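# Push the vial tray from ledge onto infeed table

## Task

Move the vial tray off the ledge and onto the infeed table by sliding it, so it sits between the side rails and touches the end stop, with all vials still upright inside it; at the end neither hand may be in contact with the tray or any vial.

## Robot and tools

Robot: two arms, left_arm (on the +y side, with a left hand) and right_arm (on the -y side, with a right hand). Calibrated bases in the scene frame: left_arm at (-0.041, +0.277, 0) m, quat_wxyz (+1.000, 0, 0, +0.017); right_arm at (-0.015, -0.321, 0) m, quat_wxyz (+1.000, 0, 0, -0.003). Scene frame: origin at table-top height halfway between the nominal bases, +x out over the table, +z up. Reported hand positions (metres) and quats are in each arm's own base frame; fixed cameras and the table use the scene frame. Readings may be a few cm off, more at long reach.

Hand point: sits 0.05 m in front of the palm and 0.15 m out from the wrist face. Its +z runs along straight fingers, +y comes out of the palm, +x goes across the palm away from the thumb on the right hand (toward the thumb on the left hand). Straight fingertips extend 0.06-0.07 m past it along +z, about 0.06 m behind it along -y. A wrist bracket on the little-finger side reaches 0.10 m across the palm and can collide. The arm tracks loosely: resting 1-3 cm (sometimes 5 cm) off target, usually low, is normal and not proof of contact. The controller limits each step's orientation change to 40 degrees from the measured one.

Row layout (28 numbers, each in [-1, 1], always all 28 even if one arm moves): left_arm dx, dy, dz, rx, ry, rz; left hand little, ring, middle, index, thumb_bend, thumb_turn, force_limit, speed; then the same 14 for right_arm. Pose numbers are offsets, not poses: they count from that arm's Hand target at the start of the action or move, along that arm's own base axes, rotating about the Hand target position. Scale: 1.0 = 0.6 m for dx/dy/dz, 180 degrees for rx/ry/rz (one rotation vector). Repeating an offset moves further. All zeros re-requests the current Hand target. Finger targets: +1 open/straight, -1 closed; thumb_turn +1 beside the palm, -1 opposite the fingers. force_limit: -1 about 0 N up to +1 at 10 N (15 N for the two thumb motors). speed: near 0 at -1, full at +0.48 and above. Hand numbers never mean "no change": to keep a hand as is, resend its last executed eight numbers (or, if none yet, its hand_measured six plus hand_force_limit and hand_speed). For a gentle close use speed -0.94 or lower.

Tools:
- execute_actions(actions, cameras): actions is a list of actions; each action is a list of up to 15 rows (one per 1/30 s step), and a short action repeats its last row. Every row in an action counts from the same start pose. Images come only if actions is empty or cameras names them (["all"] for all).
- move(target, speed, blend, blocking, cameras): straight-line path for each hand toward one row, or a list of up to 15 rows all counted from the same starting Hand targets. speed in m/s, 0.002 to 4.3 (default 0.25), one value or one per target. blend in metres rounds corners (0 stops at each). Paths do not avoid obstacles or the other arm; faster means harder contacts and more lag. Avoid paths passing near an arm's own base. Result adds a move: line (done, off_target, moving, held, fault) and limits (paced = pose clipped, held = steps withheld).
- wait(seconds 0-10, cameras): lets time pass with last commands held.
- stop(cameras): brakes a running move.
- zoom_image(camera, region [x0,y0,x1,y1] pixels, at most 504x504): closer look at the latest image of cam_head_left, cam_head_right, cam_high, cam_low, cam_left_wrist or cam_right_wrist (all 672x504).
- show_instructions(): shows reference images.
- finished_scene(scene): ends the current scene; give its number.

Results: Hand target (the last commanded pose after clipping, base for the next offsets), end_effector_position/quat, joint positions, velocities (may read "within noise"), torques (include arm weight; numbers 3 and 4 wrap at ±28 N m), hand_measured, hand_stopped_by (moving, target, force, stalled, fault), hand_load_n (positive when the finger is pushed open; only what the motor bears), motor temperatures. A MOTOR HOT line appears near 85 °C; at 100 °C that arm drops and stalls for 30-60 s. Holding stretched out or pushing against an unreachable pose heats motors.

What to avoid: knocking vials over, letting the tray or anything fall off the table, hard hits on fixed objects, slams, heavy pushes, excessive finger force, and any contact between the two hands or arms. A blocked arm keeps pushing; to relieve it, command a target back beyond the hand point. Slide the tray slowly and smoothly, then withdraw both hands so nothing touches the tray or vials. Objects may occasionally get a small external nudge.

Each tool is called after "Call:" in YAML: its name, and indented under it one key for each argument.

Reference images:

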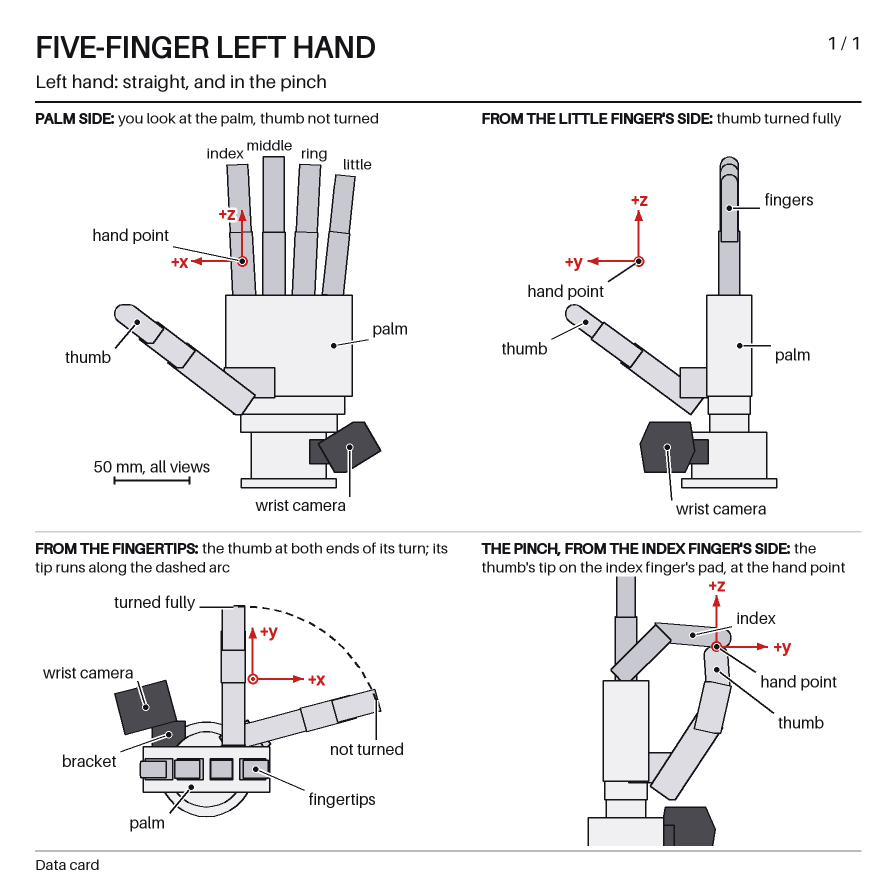

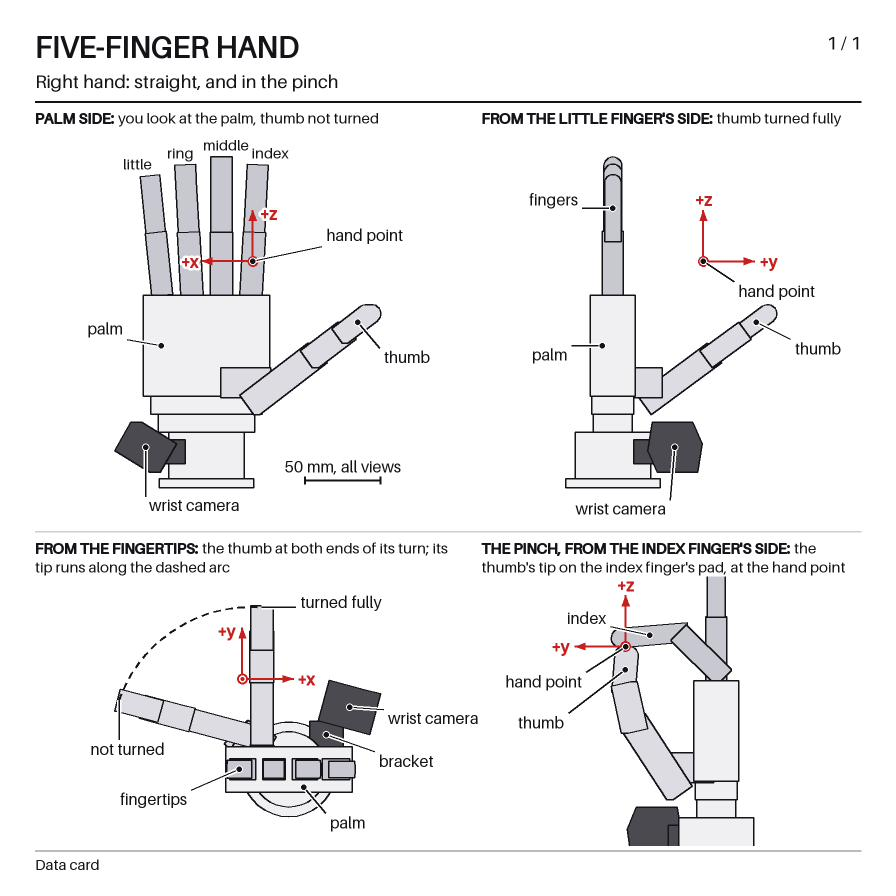

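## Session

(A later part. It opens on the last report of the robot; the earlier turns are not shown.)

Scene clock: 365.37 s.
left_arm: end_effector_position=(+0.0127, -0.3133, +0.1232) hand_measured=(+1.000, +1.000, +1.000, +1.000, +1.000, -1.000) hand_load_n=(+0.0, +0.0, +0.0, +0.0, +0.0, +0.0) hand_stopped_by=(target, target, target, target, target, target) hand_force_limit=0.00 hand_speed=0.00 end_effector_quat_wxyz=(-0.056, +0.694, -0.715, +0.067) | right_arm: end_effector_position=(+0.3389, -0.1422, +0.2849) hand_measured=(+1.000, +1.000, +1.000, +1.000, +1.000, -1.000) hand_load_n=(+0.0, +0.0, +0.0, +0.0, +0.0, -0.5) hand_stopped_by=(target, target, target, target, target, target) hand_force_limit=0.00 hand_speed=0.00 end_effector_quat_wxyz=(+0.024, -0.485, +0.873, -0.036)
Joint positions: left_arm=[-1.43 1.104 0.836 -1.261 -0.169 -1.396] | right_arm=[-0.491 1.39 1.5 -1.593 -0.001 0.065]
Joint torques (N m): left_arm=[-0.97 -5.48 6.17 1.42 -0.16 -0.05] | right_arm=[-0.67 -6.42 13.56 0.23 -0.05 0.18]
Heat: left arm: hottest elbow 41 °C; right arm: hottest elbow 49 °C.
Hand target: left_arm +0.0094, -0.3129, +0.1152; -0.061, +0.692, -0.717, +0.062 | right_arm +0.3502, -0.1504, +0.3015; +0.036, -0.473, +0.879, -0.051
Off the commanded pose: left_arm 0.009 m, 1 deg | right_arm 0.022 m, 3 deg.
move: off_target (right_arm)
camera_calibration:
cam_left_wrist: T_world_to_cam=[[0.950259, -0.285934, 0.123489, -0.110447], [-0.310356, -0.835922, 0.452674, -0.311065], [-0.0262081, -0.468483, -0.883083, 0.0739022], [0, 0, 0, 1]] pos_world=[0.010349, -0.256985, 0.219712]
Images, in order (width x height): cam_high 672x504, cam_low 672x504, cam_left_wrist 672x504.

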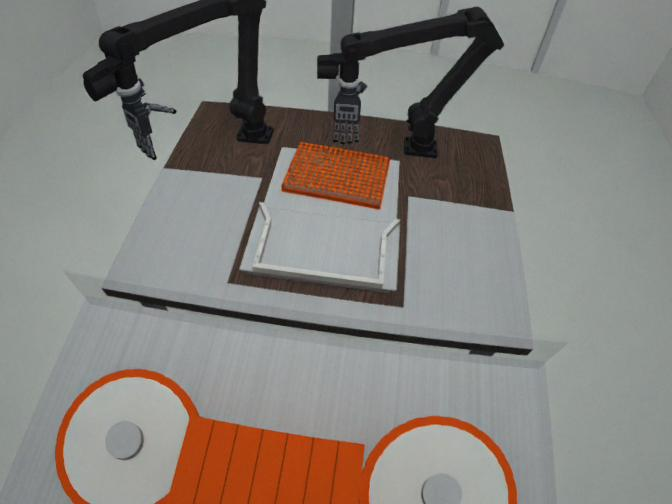

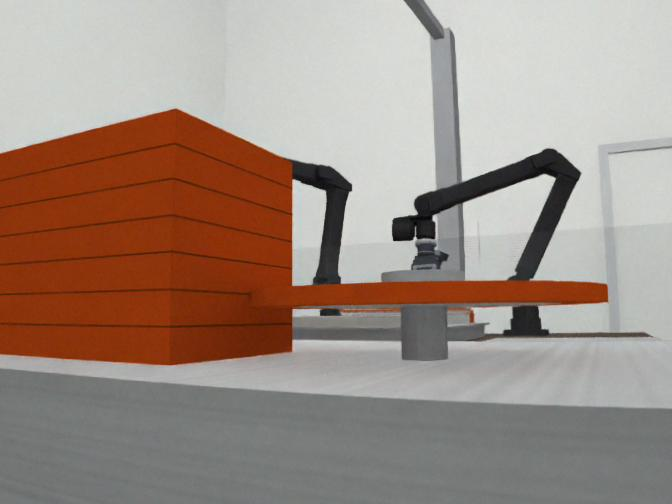

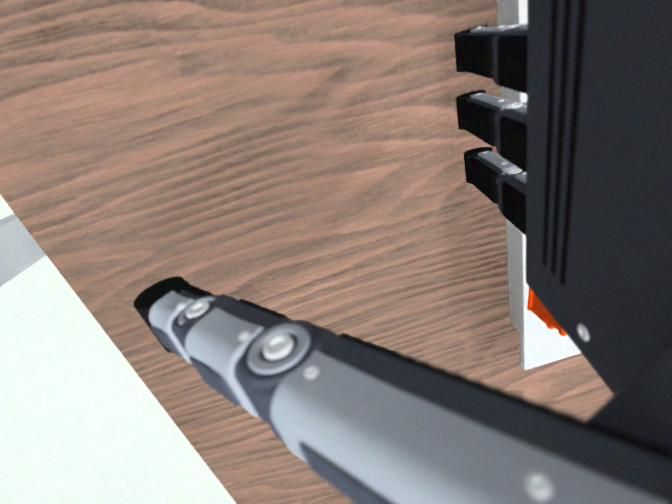

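Call:
move:
  target: [0.0,0,-0.035,0,0,0,1,1,1,1,1,-1,0,0, 0,0,0,0,0,0,1,1,1,1,1,-1,0,0]
  speed: 0.1
  cameras: ["cam_head_left","cam_head_right","cam_left_wrist"]

Call:
zoom_image:
  camera: "cam_head_right"
  region: [190, 240, 370, 360]

Call:
zoom_image:
  camera: "cam_head_right"
  region: [180, 330, 360, 450]

Scene clock: 382.97 s.
left_arm: end_effector_position=(+0.0128, -0.3141, +0.1027) hand_measured=(+1.000, +1.000, +1.000, +1.000, +1.000, -1.000) hand_load_n=(+0.0, +0.0, +0.0, +0.0, +0.0, +0.0) hand_stopped_by=(target, target, target, target, target, target) hand_force_limit=0.00 hand_speed=0.00 end_effector_quat_wxyz=(-0.055, +0.694, -0.715, +0.068) | right_arm: end_effector_position=(+0.3389, -0.1422, +0.2849) hand_measured=(+1.000, +1.000, +1.000, +1.000, +1.000, -1.000) hand_load_n=(+0.0, +0.0, +0.0, +0.0, +0.0, +0.0) hand_stopped_by=(target, target, target, target, target, target) hand_force_limit=0.00 hand_speed=0.00 end_effector_quat_wxyz=(+0.024, -0.485, +0.873, -0.036)
Joint positions: left_arm=[-1.43 1.123 0.794 -1.197 -0.169 -1.396] | right_arm=[-0.491 1.39 1.5 -1.593 -0.001 0.065]
Joint torques (N m): left_arm=[-0.67 -5.95 6 1.4 -0.16 -0.05] | right_arm=[-0.38 -6.89 13.71 0.12 -0.02 0.09]
Motor temperatures (°C): left_arm=[32 33 40 32 32 32] | right_arm=[32 36 50 32 33 34]
Heat: left arm: hottest elbow 40 °C; right arm: hottest elbow 50 °C.
Hand target: left_arm +0.0094, -0.3128, +0.0941; -0.061, +0.692, -0.717, +0.062 | right_arm +0.3502, -0.1504, +0.3015; +0.036, -0.473, +0.879, -0.051
Off the commanded pose: left_arm 0.009 m, 1 deg | right_arm 0.022 m, 3 deg.
move: off_target (right_arm)
camera_calibration:
cam_left_wrist: T_world_to_cam=[[0.950203, -0.285768, 0.124299, -0.108301], [-0.310544, -0.835024, 0.4542, -0.302328], [-0.0260027, -0.470183, -0.882186, 0.0549012], [0, 0, 0, 1]] pos_world=[0.0104493, -0.257587, 0.199212]
Images, in order (width x height): cam_head_left 672x504, cam_head_right 672x504, cam_left_wrist 672x504.

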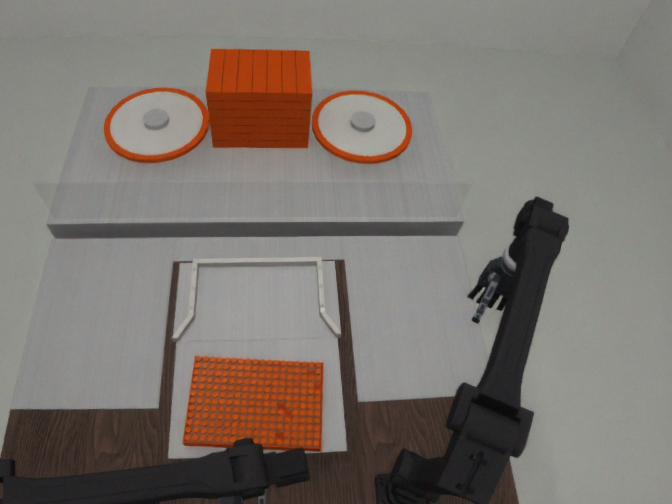

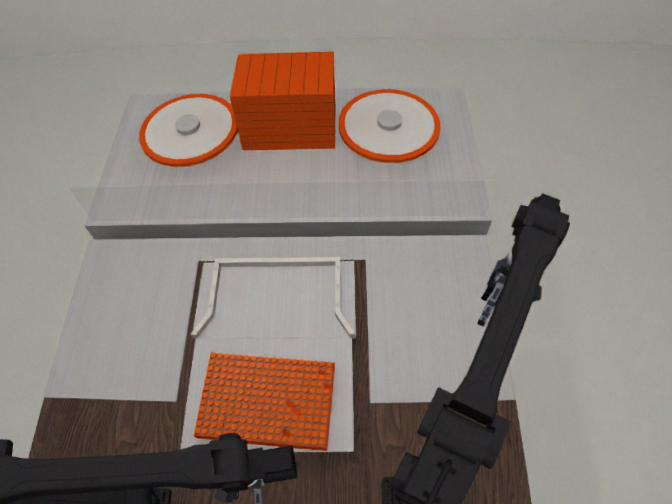

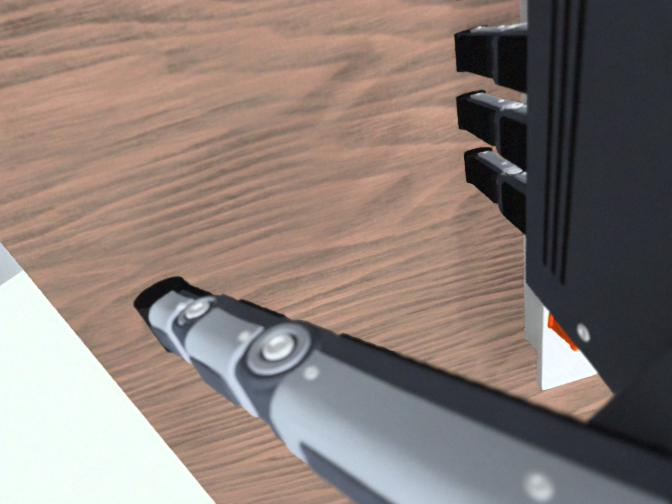

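Scaled by 2.800 from the camera's 672x504 image, which has a finer 960x720 frame.

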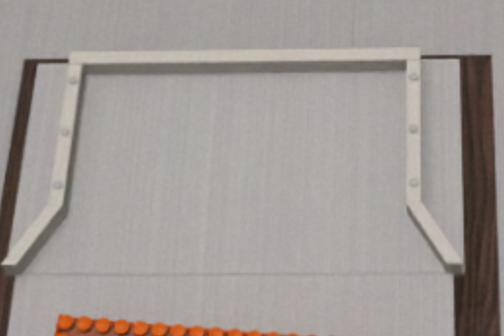

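Scaled by 2.800 from the camera's 672x504 image, which has a finer 960x720 frame.

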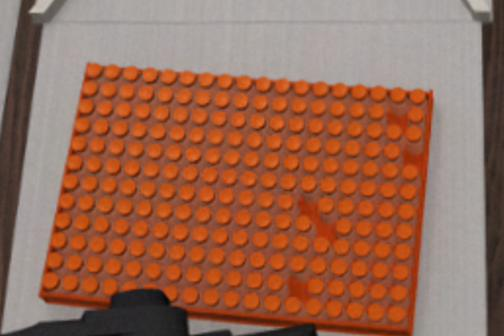

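Call:
move:
  target: [0.0667,-0.0223,0.0,0,0,0,1,1,1,1,1,-1,0,0, 0,0,0,0,0,0,1,1,1,1,1,-1,0,0]
  speed: 0.08
  cameras: ["cam_head_left","cam_high","cam_left_wrist"]

Call:
zoom_image:
  camera: "cam_left_wrist"
  region: [400, 0, 640, 400]

Call:
zoom_image:
  camera: "cam_high"
  region: [270, 80, 450, 230]

Scene clock: 413.17 s.
left_arm: end_effector_position=(+0.0423, -0.3125, +0.0871) hand_measured=(+1.000, +1.000, +1.000, +1.000, +1.000, -1.000) hand_load_n=(+0.0, +0.0, +0.0, +0.0, +0.0, +0.0) hand_stopped_by=(target, target, target, target, target, target) hand_force_limit=0.00 hand_speed=0.00 end_effector_quat_wxyz=(-0.067, +0.691, -0.718, +0.053) | right_arm: end_effector_position=(+0.3389, -0.1422, +0.2849) hand_measured=(+1.000, +1.000, +1.000, +1.000, +1.000, -1.000) hand_load_n=(+0.0, +0.0, +0.0, +0.0, +0.0, +0.0) hand_stopped_by=(target, target, target, target, target, target) hand_force_limit=0.00 hand_speed=0.00 end_effector_quat_wxyz=(+0.024, -0.485, +0.873, -0.036)
Joint positions: left_arm=[-1.331 1.178 0.794 -1.162 -0.169 -1.289] | right_arm=[-0.491 1.39 1.5 -1.593 -0.001 0.065]
Joint torques (N m): left_arm=[1.08 -6.42 8.62 1.35 -0.03 0.08] | right_arm=[-0.91 -7.06 13.64 0.17 -0.07 0.14]
Heat: left arm: hottest elbow 40 °C; right arm: hottest elbow 50 °C.
Hand target: left_arm +0.0495, -0.3262, +0.0941; -0.061, +0.692, -0.717, +0.062 | right_arm +0.3502, -0.1504, +0.3015; +0.036, -0.473, +0.879, -0.051
Off the commanded pose: left_arm 0.017 m, 1 deg | right_arm 0.022 m, 3 deg.
move: off_target (left_arm, right_arm)
camera_calibration:
cam_left_wrist: T_world_to_cam=[[0.948858, -0.295871, 0.110128, -0.135829], [-0.314095, -0.84957, 0.423763, -0.286475], [-0.0318177, -0.436682, -0.899053, 0.0547809], [0, 0, 0, 1]] pos_world=[0.0406448, -0.259647, 0.185607]
Images, in order (width x height): cam_head_left 672x504, cam_high 672x504, cam_left_wrist 672x504.

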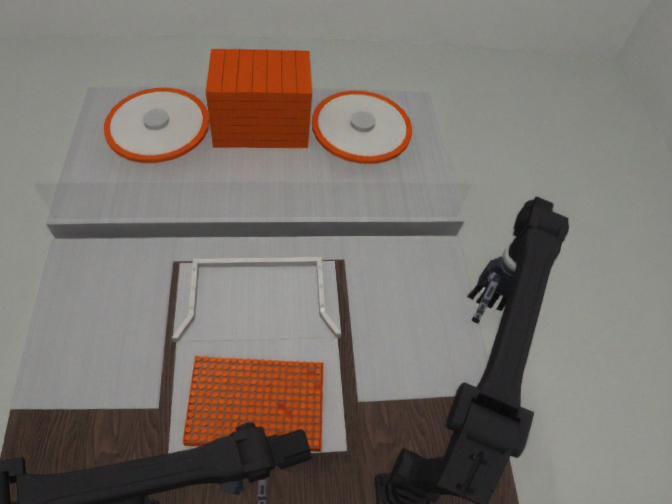

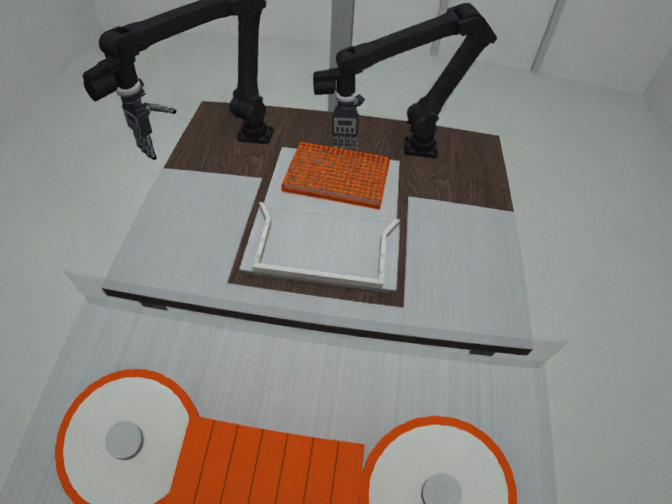

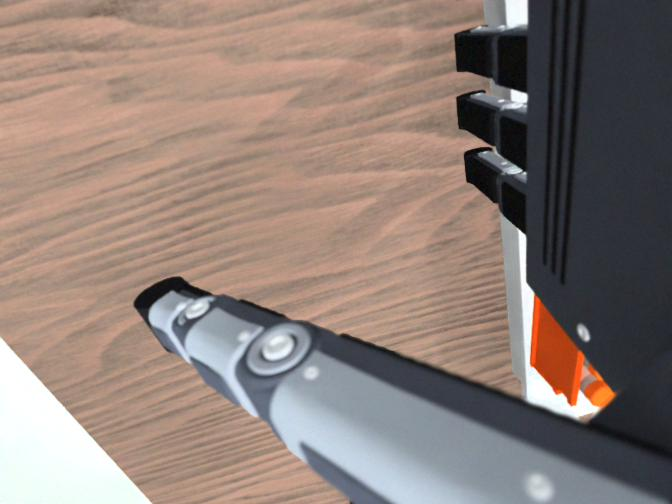

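Scaled by 1.260 from the camera's 672x504 image, which has a finer 960x720 frame.

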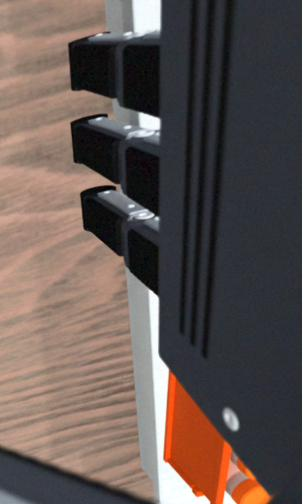

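Scaled by 2.800 from the camera's 672x504 image, which has a finer 960x720 frame.

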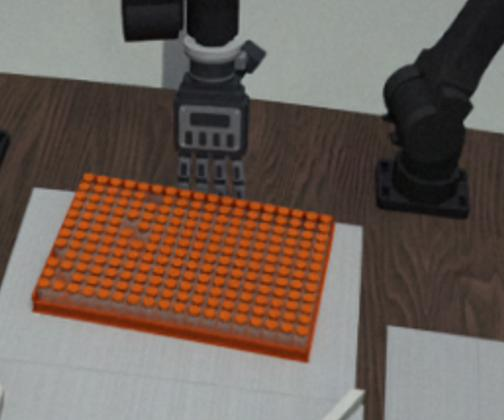

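Call:
move:
  target: [0.0,0.0,0.042,0,0,0,1,1,1,1,1,-1,0,0, 0,0,0,0,0,0,1,1,1,1,1,-1,0,0]
  speed: 0.08
  cameras: ["cam_left_wrist"]

Call:
zoom_image:
  camera: "cam_left_wrist"
  region: [400, 0, 640, 400]

Scene clock: 423.60 s.
left_arm: end_effector_position=(+0.0422, -0.3120, +0.1001) hand_measured=(+1.000, +1.000, +1.000, +1.000, +1.000, -1.000) hand_load_n=(+0.0, +0.0, +0.0, +0.0, +0.0, +0.0) hand_stopped_by=(target, target, target, target, target, target) hand_force_limit=0.00 hand_speed=0.00 end_effector_quat_wxyz=(-0.072, +0.690, -0.719, +0.044) | right_arm: end_effector_position=(+0.3389, -0.1422, +0.2849) hand_measured=(+1.000, +1.000, +1.000, +1.000, +1.000, -1.000) hand_load_n=(+0.0, +0.0, -0.5, +0.0, +0.0, +0.0) hand_stopped_by=(target, target, target, target, target, target) hand_force_limit=0.00 hand_speed=0.00 end_effector_quat_wxyz=(+0.024, -0.485, +0.873, -0.036)
Joint positions: left_arm=[-1.331 1.178 0.831 -1.219 -0.169 -1.289] | right_arm=[-0.491 1.39 1.5 -1.593 -0.001 0.065]
Joint torques (N m): left_arm=[1.08 -8.29 9.57 0.62 0 0.09] | right_arm=[-1.32 -6.59 13.48 0.31 -0.02 0.13]
Heat: left arm: hottest elbow 41 °C; right arm: hottest elbow 50 °C.
Hand target: left_arm +0.0495, -0.3263, +0.1194; -0.061, +0.692, -0.717, +0.062 | right_arm +0.3502, -0.1504, +0.3015; +0.036, -0.473, +0.879, -0.051
Off the commanded pose: left_arm 0.025 m, 2 deg | right_arm 0.022 m, 3 deg.
move: off_target (left_arm, right_arm)
camera_calibration:
cam_left_wrist: T_world_to_cam=[[0.949261, -0.298277, 0.099668, -0.136748], [-0.312379, -0.857653, 0.408474, -0.292707], [-0.0363579, -0.418883, -0.907312, 0.0733046], [0, 0, 0, 1]] pos_world=[0.041039, -0.261124, 0.199703]
Images, in order (width x height): cam_left_wrist 672x504.

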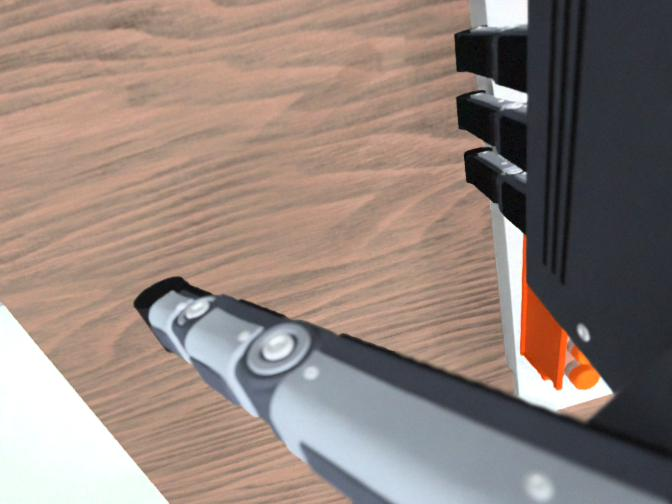

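Scaled by 1.260 from the camera's 672x504 image, which has a finer 960x720 frame.

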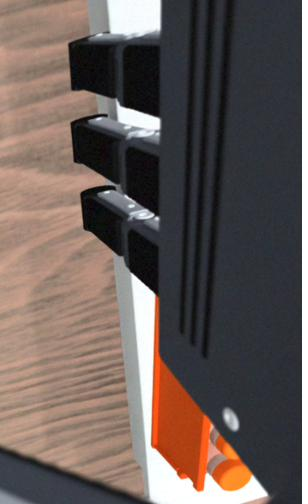

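Call:
move:
  target: [0.05,-0.002,0.012,0,0,0,1,1,1,1,1,-1,0,0, 0,0,0,0,0,0,1,1,1,1,1,-1,0,0]
  speed: 0.06
  cameras: ["cam_left_wrist","cam_head_right","cam_high"]

Call:
zoom_image:
  camera: "cam_left_wrist"
  region: [400, 0, 640, 400]

Call:
zoom_image:
  camera: "cam_high"
  region: [270, 80, 450, 230]

Scene clock: 438.57 s.
left_arm: end_effector_position=(+0.0515, -0.3084, +0.1061) hand_measured=(+1.000, +1.000, +1.000, +1.000, +1.000, -1.000) hand_load_n=(+0.0, +0.0, -7.5, +0.0, +0.0, +0.0) hand_stopped_by=(target, target, target, target, target, target) hand_force_limit=0.00 hand_speed=0.00 end_effector_quat_wxyz=(-0.053, +0.681, -0.730, +0.030) | right_arm: end_effector_position=(+0.3389, -0.1422, +0.2849) hand_measured=(+1.000, +1.000, +1.000, +1.000, +1.000, -1.000) hand_load_n=(+0.0, +0.0, +0.0, +0.0, +0.0, +0.0) hand_stopped_by=(target, target, target, target, target, target) hand_force_limit=0.00 hand_speed=0.00 end_effector_quat_wxyz=(+0.024, -0.485, +0.873, -0.036)
Joint positions: left_arm=[-1.265 1.178 0.843 -1.227 -0.121 -1.195] | right_arm=[-0.491 1.39 1.5 -1.593 -0.001 0.065]
Joint torques (N m): left_arm=[3.37 -6.83 11.1 0.96 -1.72 0.05] | right_arm=[-1.08 -7.3 13.82 0.2 -0.03 0.12]
Heat: left arm: hottest elbow 41 °C; right arm: hottest elbow 50 °C.
Hand target: left_arm +0.0795, -0.3275, +0.1266; -0.061, +0.692, -0.717, +0.062 | right_arm +0.3502, -0.1504, +0.3015; +0.036, -0.473, +0.879, -0.051
Off the commanded pose: left_arm 0.040 m, 4 deg | right_arm 0.022 m, 3 deg.
move: off_target (left_arm, right_arm)
camera_calibration:
cam_left_wrist: T_world_to_cam=[[0.944647, -0.323357, 0.0555161, -0.147905], [-0.3152, -0.847488, 0.427098, -0.28784], [-0.0910563, -0.420956, -0.902499, 0.0822404], [0, 0, 0, 1]] pos_world=[0.0564798, -0.257148, 0.205369]
Images, in order (width x height): cam_head_right 672x504, cam_high 672x504, cam_left_wrist 672x504.

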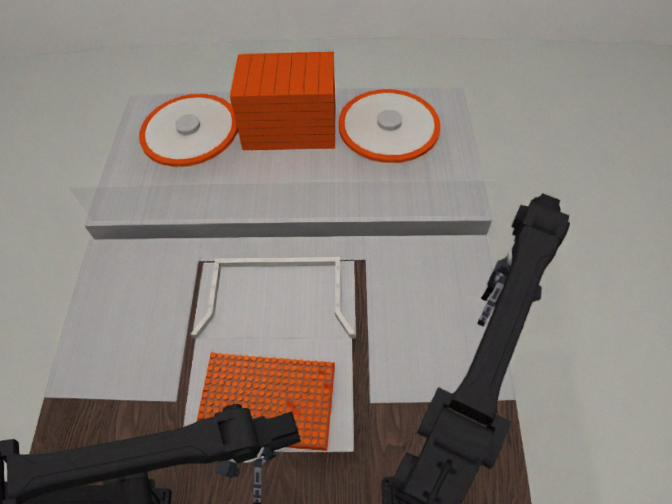

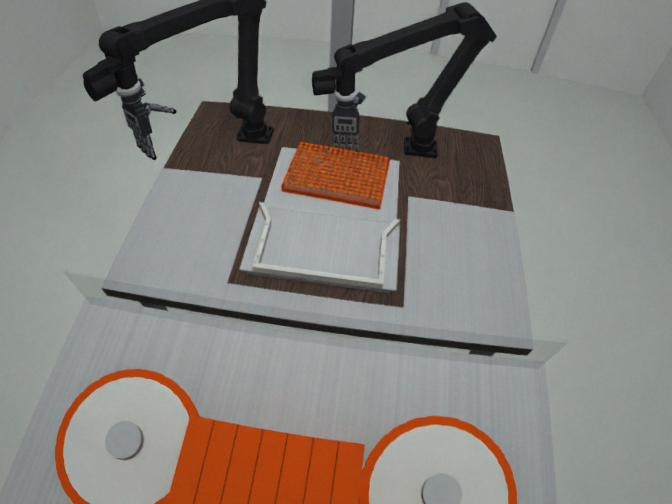

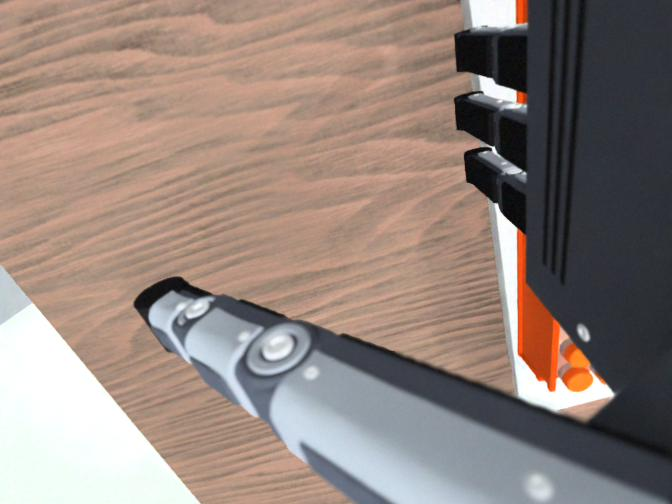

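Scaled by 1.260 from the camera's 672x504 image, which has a finer 960x720 frame.

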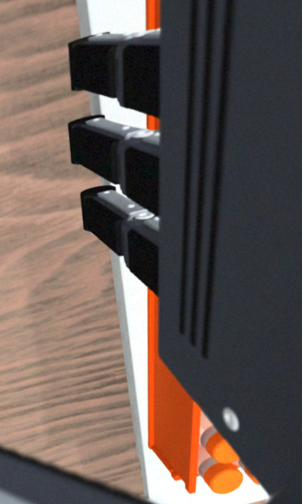

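Scaled by 2.800 from the camera's 672x504 image, which has a finer 960x720 frame.

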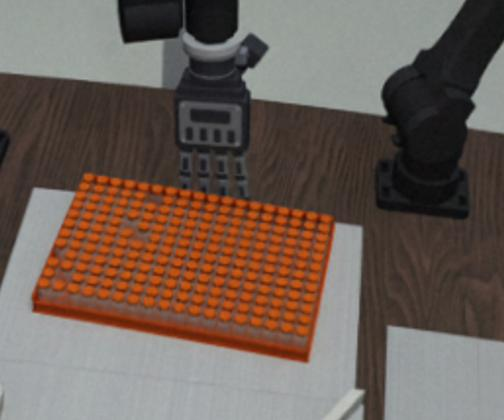

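Call:
move:
  target:
    - [-0.0575,0.0042,0.045,0.002,0.0556,-0.011,1,1,1,1,1,-1,0,0, 0,0,0,0,0,0,1,1,1,1,1,-1,0,0]
    - [-0.0575,0.0042,-0.0243,0.002,0.0556,-0.011,1,1,1,1,1,-1,0,0, 0,0,0,0,0,0,1,1,1,1,1,-1,0,0]
  speed: 0.1
  cameras: ["cam_left_wrist","cam_head_right","cam_high"]

Call:
zoom_image:
  camera: "cam_left_wrist"
  region: [400, 0, 640, 400]

Call:
zoom_image:
  camera: "cam_high"
  region: [270, 80, 450, 230]

Scene clock: 524.53 s.
left_arm: end_effector_position=(+0.0422, -0.3270, +0.1200) hand_measured=(+1.000, +1.000, +1.000, +1.000, +1.000, -1.000) hand_load_n=(+0.0, +0.0, +0.0, +0.0, +0.0, +0.0) hand_stopped_by=(target, target, target, target, target, target) hand_force_limit=0.00 hand_speed=0.00 end_effector_quat_wxyz=(+0.002, +0.681, -0.732, +0.009) | right_arm: end_effector_position=(+0.3389, -0.1422, +0.2849) hand_measured=(+1.000, +1.000, +1.000, +1.000, +1.000, -1.000) hand_load_n=(+0.0, +0.0, +0.0, +0.0, +0.0, +0.0) hand_stopped_by=(target, target, target, target, target, target) hand_force_limit=0.00 hand_speed=0.00 end_effector_quat_wxyz=(+0.024, -0.485, +0.873, -0.036)
Joint positions: left_arm=[-1.237 1.208 0.888 -1.232 -0.003 -1.164] | right_arm=[-0.491 1.39 1.5 -1.593 -0.001 0.065]
Joint torques (N m): left_arm=[1.2 -6.95 5.98 1.24 0.31 0.09] | right_arm=[-0.79 -6.53 13.65 0.24 0 0.12]
Motor temperatures (°C): left_arm=[32 33 46 32 37 31] | right_arm=[32 36 52 32 33 34]
Heat: left arm: hottest elbow 46 °C; right arm: hottest elbow 52 °C.
Hand target: left_arm +0.0449, -0.3250, +0.1120; +0.001, +0.682, -0.731, +0.001 | right_arm +0.3502, -0.1504, +0.3015; +0.036, -0.473, +0.879, -0.051
Off the commanded pose: left_arm 0.009 m, 1 deg | right_arm 0.022 m, 3 deg.
move: off_target (right_arm)
camera_calibration:
cam_left_wrist: T_world_to_cam=[[0.944164, -0.32769, -0.0342496, -0.136505], [-0.268743, -0.826093, 0.495326, -0.31564], [-0.190607, -0.458465, -0.868032, 0.0738863], [0, 0, 0, 1]] pos_world=[0.0581405, -0.271605, 0.215805]
Images, in order (width x height): cam_head_right 672x504, cam_high 672x504, cam_left_wrist 672x504.

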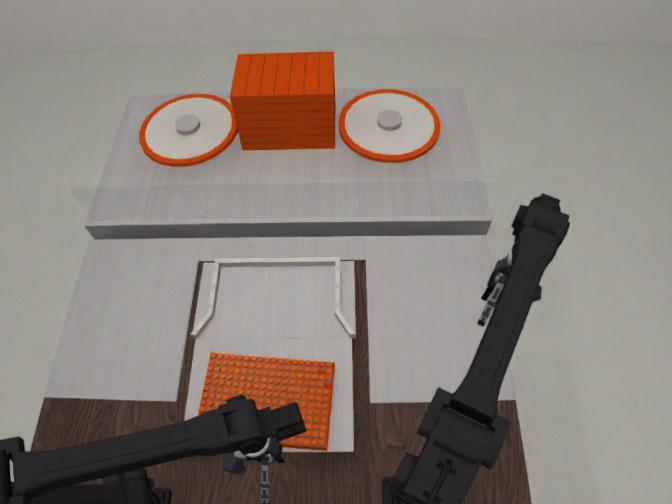

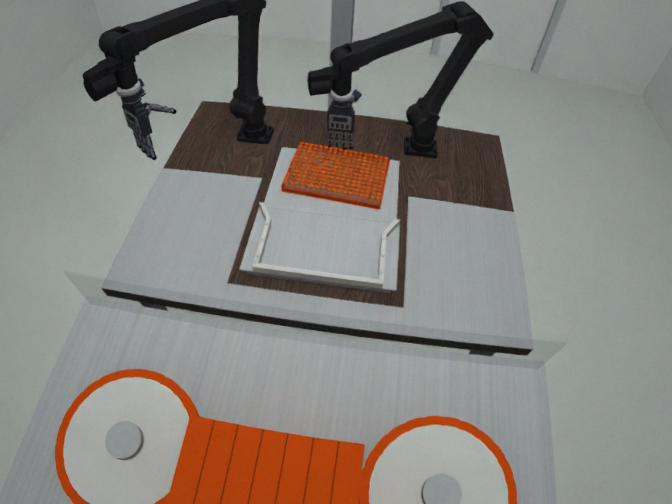

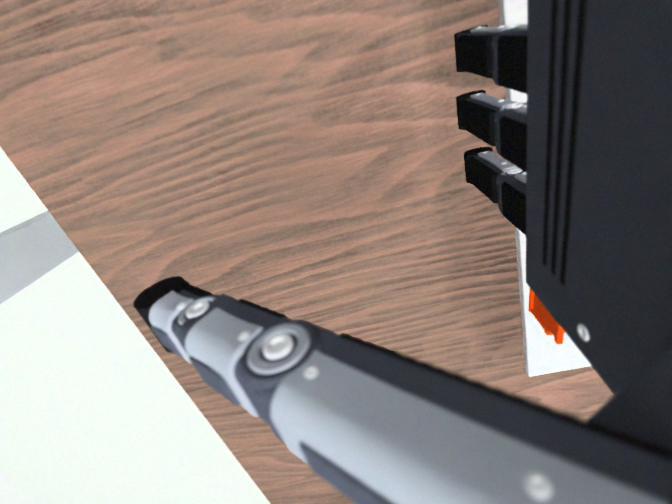

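Scaled by 1.260 from the camera's 672x504 image, which has a finer 960x720 frame.

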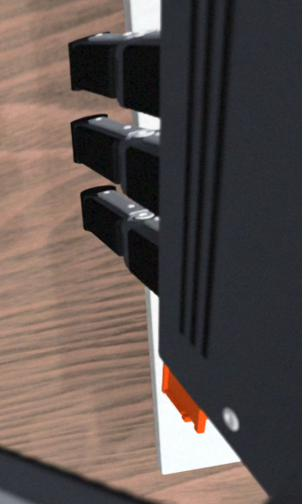

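Scaled by 2.800 from the camera's 672x504 image, which has a finer 960x720 frame.

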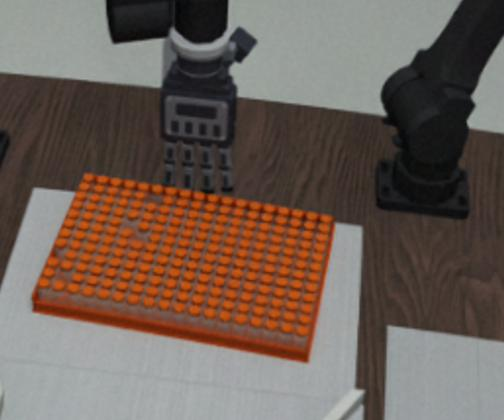

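Call:
move:
  target: [0.058,-0.003,0.0,0,0,0,1,1,1,1,1,-1,0,0, 0,0,0,0,0,0,1,1,1,1,1,-1,0,0]
  speed: 0.06
  cameras: ["cam_left_wrist","cam_head_right","cam_high"]

Call:
zoom_image:
  camera: "cam_high"
  region: [270, 80, 450, 230]

Scene clock: 534.97 s.
left_arm: end_effector_position=(+0.0601, -0.3196, +0.1130) hand_measured=(+1.000, +1.000, +1.000, +1.000, +1.000, -1.000) hand_load_n=(+0.0, -2.5, -3.0, +0.0, +0.0, +0.0) hand_stopped_by=(target, target, target, target, target, target) hand_force_limit=0.00 hand_speed=0.00 end_effector_quat_wxyz=(+0.012, +0.676, -0.737, -0.009) | right_arm: end_effector_position=(+0.3389, -0.1422, +0.2849) hand_measured=(+1.000, +1.000, +1.000, +1.000, +1.000, -1.000) hand_load_n=(+0.0, +0.0, +0.0, +0.0, +0.0, +0.0) hand_stopped_by=(target, target, target, target, target, target) hand_force_limit=0.00 hand_speed=0.00 end_effector_quat_wxyz=(+0.024, -0.485, +0.873, -0.036)
Joint positions: left_arm=[-1.157 1.239 0.888 -1.229 0.028 -1.07] | right_arm=[-0.491 1.39 1.5 -1.593 -0.001 0.065]
Joint torques (N m): left_arm=[2.14 -6.3 8.38 1.35 -0.99 0.1] | right_arm=[-0.44 -7.36 13.81 0.02 -0.06 0.11]
Heat: left arm: hottest elbow 45 °C; right arm: hottest elbow 52 °C.
Hand target: left_arm +0.0798, -0.3267, +0.1120; +0.001, +0.682, -0.731, +0.001 | right_arm +0.3502, -0.1504, +0.3015; +0.036, -0.473, +0.879, -0.051
Off the commanded pose: left_arm 0.021 m, 2 deg | right_arm 0.022 m, 3 deg.
move: off_target (left_arm, right_arm)
camera_calibration:
cam_left_wrist: T_world_to_cam=[[0.937351, -0.340287, -0.0746891, -0.150299], [-0.261613, -0.829093, 0.494129, -0.302478], [-0.23007, -0.443633, -0.866174, 0.0814465], [0, 0, 0, 1]] pos_world=[0.0804893, -0.265795, 0.208784]
Images, in order (width x height): cam_head_right 672x504, cam_high 672x504, cam_left_wrist 672x504.

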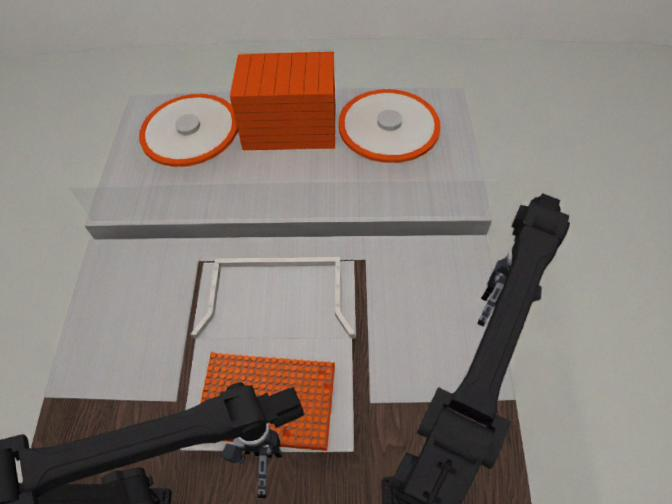

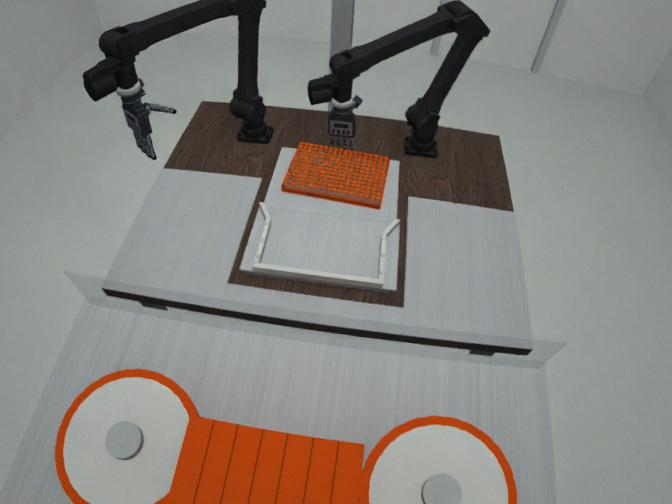

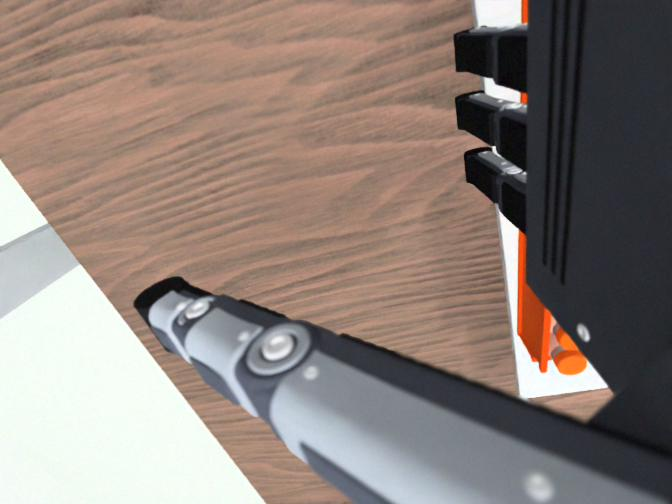

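Scaled by 2.800 from the camera's 672x504 image, which has a finer 960x720 frame.

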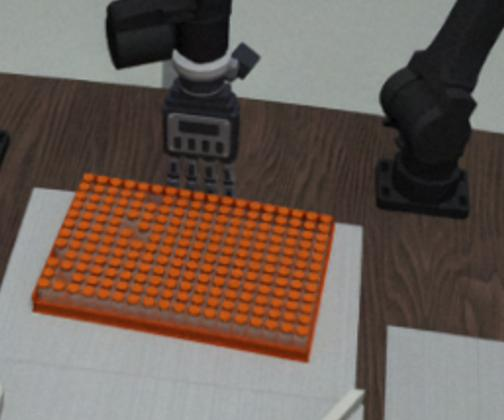

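Call:
move:
  target: [0.05,-0.003,0.003,0,0,0.006,1,1,1,1,1,-1,0,0, 0,0,0,0,0,0,1,1,1,1,1,-1,0,0]
  speed: 0.06
  cameras: ["cam_left_wrist","cam_head_right","cam_high"]

Call:
zoom_image:
  camera: "cam_high"
  region: [270, 80, 450, 230]

Scene clock: 544.90 s.
left_arm: end_effector_position=(+0.0663, -0.3186, +0.1160) hand_measured=(+1.000, +1.000, +1.000, +1.000, +1.000, -1.000) hand_load_n=(+0.0, -6.0, -7.5, +0.0, +0.0, +0.0) hand_stopped_by=(target, target, target, target, target, target) hand_force_limit=0.00 hand_speed=0.00 end_effector_quat_wxyz=(-0.032, -0.674, +0.737, +0.027) | right_arm: end_effector_position=(+0.3389, -0.1422, +0.2849) hand_measured=(+1.000, +1.000, +1.000, +1.000, +1.000, -1.000) hand_load_n=(+0.0, +0.0, +0.0, +0.0, +0.0, +0.0) hand_stopped_by=(target, target, target, target, target, target) hand_force_limit=0.00 hand_speed=0.00 end_effector_quat_wxyz=(+0.024, -0.485, +0.873, -0.036)
Joint positions: left_arm=[-1.109 1.262 0.904 -1.247 0.077 -1.018] | right_arm=[-0.491 1.39 1.5 -1.593 -0.001 0.065]
Joint torques (N m): left_arm=[4.72 -5.71 9.57 2.07 -2.95 0.16] | right_arm=[-1.2 -6.89 13.74 0.2 -0.07 0.11]
Heat: left arm: hottest elbow 44 °C; right arm: hottest elbow 52 °C.
Hand target: left_arm +0.1098, -0.3284, +0.1136; -0.001, -0.689, +0.725, +0.000 | right_arm +0.3502, -0.1504, +0.3015; +0.036, -0.473, +0.879, -0.051
Off the commanded pose: left_arm 0.045 m, 5 deg | right_arm 0.022 m, 3 deg.
move: off_target (left_arm, right_arm)
camera_calibration:
cam_left_wrist: T_world_to_cam=[[0.930981, -0.342979, -0.125055, -0.15012], [-0.236533, -0.827632, 0.508996, -0.304482], [-0.278075, -0.444286, -0.851636, 0.0873061], [0, 0, 0, 1]] pos_world=[0.0920167, -0.264698, 0.21056]
Images, in order (width x height): cam_head_right 672x504, cam_high 672x504, cam_left_wrist 672x504.

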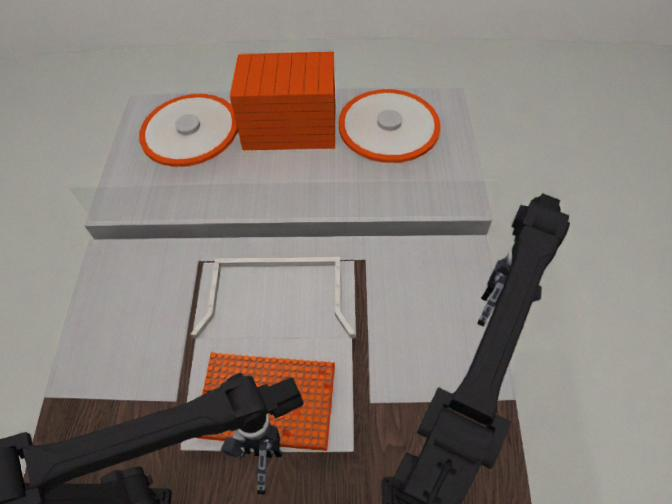

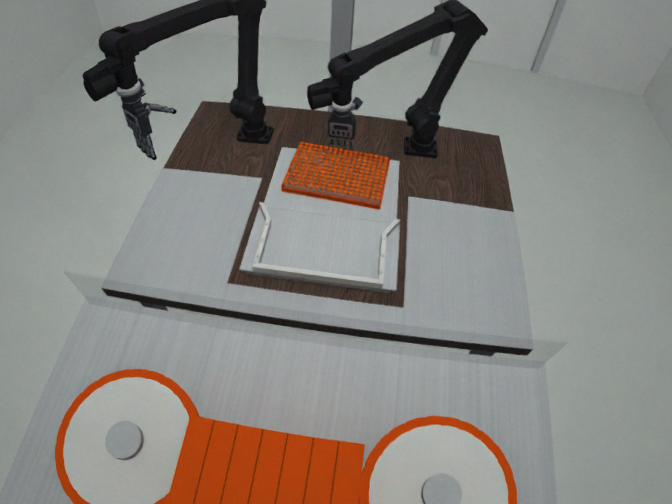

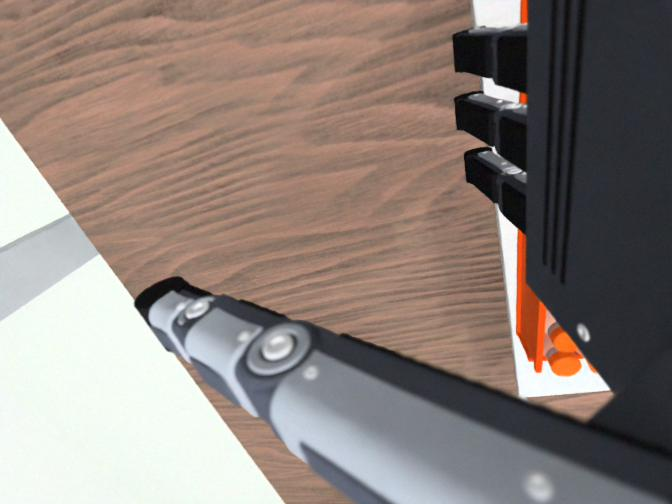

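Scaled by 2.800 from the camera's 672x504 image, which has a finer 960x720 frame.

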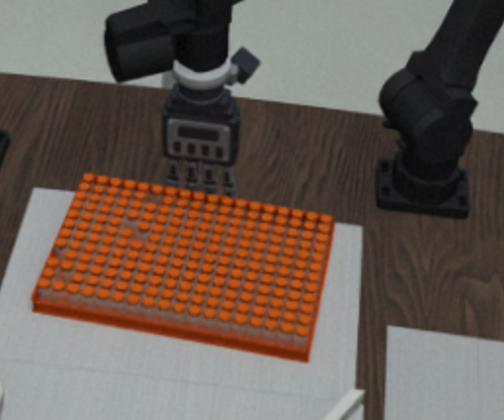

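Call:
move:
  target:
    - [-0.108,0.0,0.061,0,0,0,1,1,1,1,1,-1,0,0, 0,0,0,0,0,0,1,1,1,1,1,-1,0,0]
    - [-0.0913,0.0,0.0157,0,0,0,1,1,1,1,1,-1,0,0, 0,0,0,0,0,0,1,1,1,1,1,-1,0,0]
    - [-0.05,0.0,0.0157,0,0,0,1,1,1,1,1,-1,0,0, 0,0,0,0,0,0,1,1,1,1,1,-1,0,0]
  speed: 0.1
  cameras: ["cam_left_wrist","cam_high"]

Call:
zoom_image:
  camera: "cam_high"
  region: [270, 80, 450, 230]

Scene clock: 588.00 s.
left_arm: end_effector_position=(+0.0695, -0.3212, +0.1224) hand_measured=(+1.000, +1.000, +1.000, +1.000, +1.000, -1.000) hand_load_n=(+0.0, +0.0, +0.5, -0.5, -0.5, +0.0) hand_stopped_by=(target, target, target, target, target, target) hand_force_limit=0.00 hand_speed=0.00 end_effector_quat_wxyz=(+0.002, +0.686, -0.728, -0.006) | right_arm: end_effector_position=(+0.3389, -0.1422, +0.2849) hand_measured=(+1.000, +1.000, +1.000, +1.000, +1.000, -1.000) hand_load_n=(+0.0, +0.0, +0.0, +0.0, +0.0, +0.0) hand_stopped_by=(target, target, target, target, target, target) hand_force_limit=0.00 hand_speed=0.00 end_effector_quat_wxyz=(+0.024, -0.485, +0.873, -0.036)
Joint positions: left_arm=[-1.145 1.237 0.916 -1.259 0.007 -1.086] | right_arm=[-0.491 1.39 1.5 -1.593 -0.001 0.065]
Joint torques (N m): left_arm=[1.08 -7.18 8.13 1.36 -0.12 0.08] | right_arm=[-0.44 -6.77 13.64 0.23 -0.01 0.08]
Motor temperatures (°C): left_arm=[32 32 44 32 44 31] | right_arm=[31 36 52 32 33 34]
Heat: left arm: hottest elbow 44 °C; right arm: hottest elbow 52 °C.
Hand target: left_arm +0.0797, -0.3284, +0.1231; +0.001, +0.689, -0.725, +0.000 | right_arm +0.3502, -0.1504, +0.3015; +0.036, -0.473, +0.879, -0.051
Off the commanded pose: left_arm 0.013 m, 1 deg | right_arm 0.022 m, 3 deg.
move: off_target (left_arm, right_arm)
camera_calibration:
cam_left_wrist: T_world_to_cam=[[0.947784, -0.313404, -0.0590202, -0.152963], [-0.247794, -0.840204, 0.482343, -0.309089], [-0.200757, -0.442532, -0.873992, 0.0903148], [0, 0, 0, 1]] pos_world=[0.0865172, -0.26767, 0.218993]
Images, in order (width x height): cam_high 672x504, cam_left_wrist 672x504.

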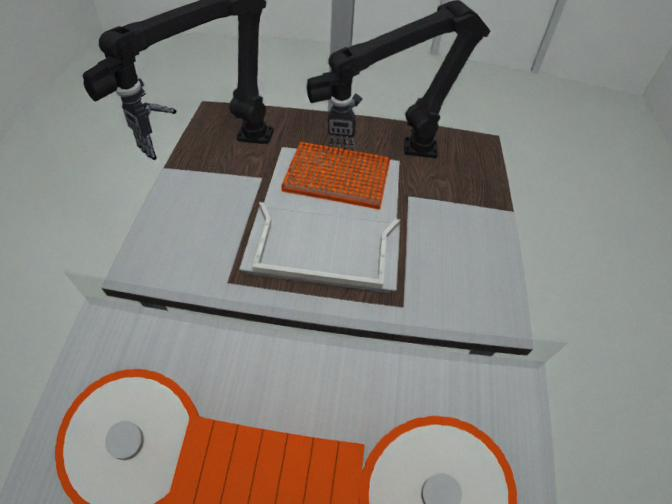

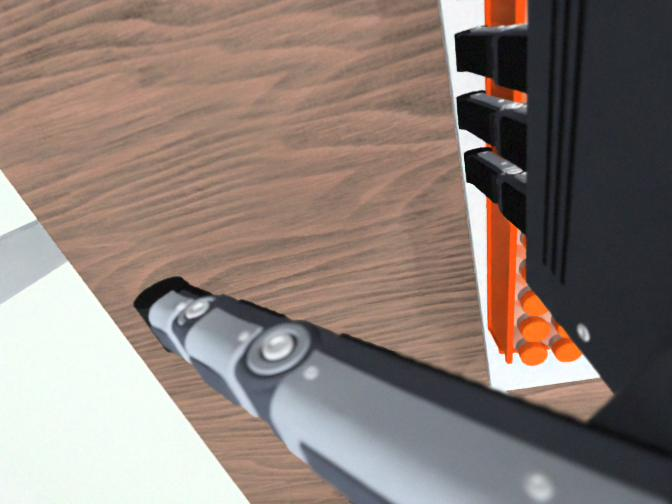

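Scaled by 2.800 from the camera's 672x504 image, which has a finer 960x720 frame.

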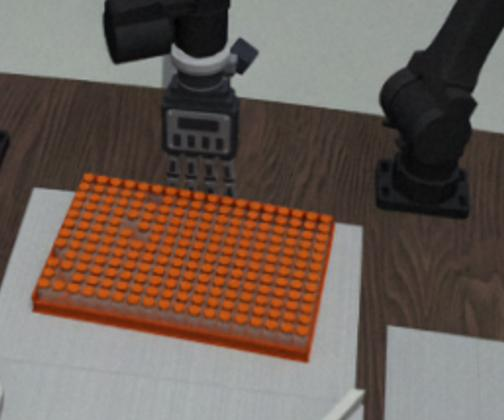

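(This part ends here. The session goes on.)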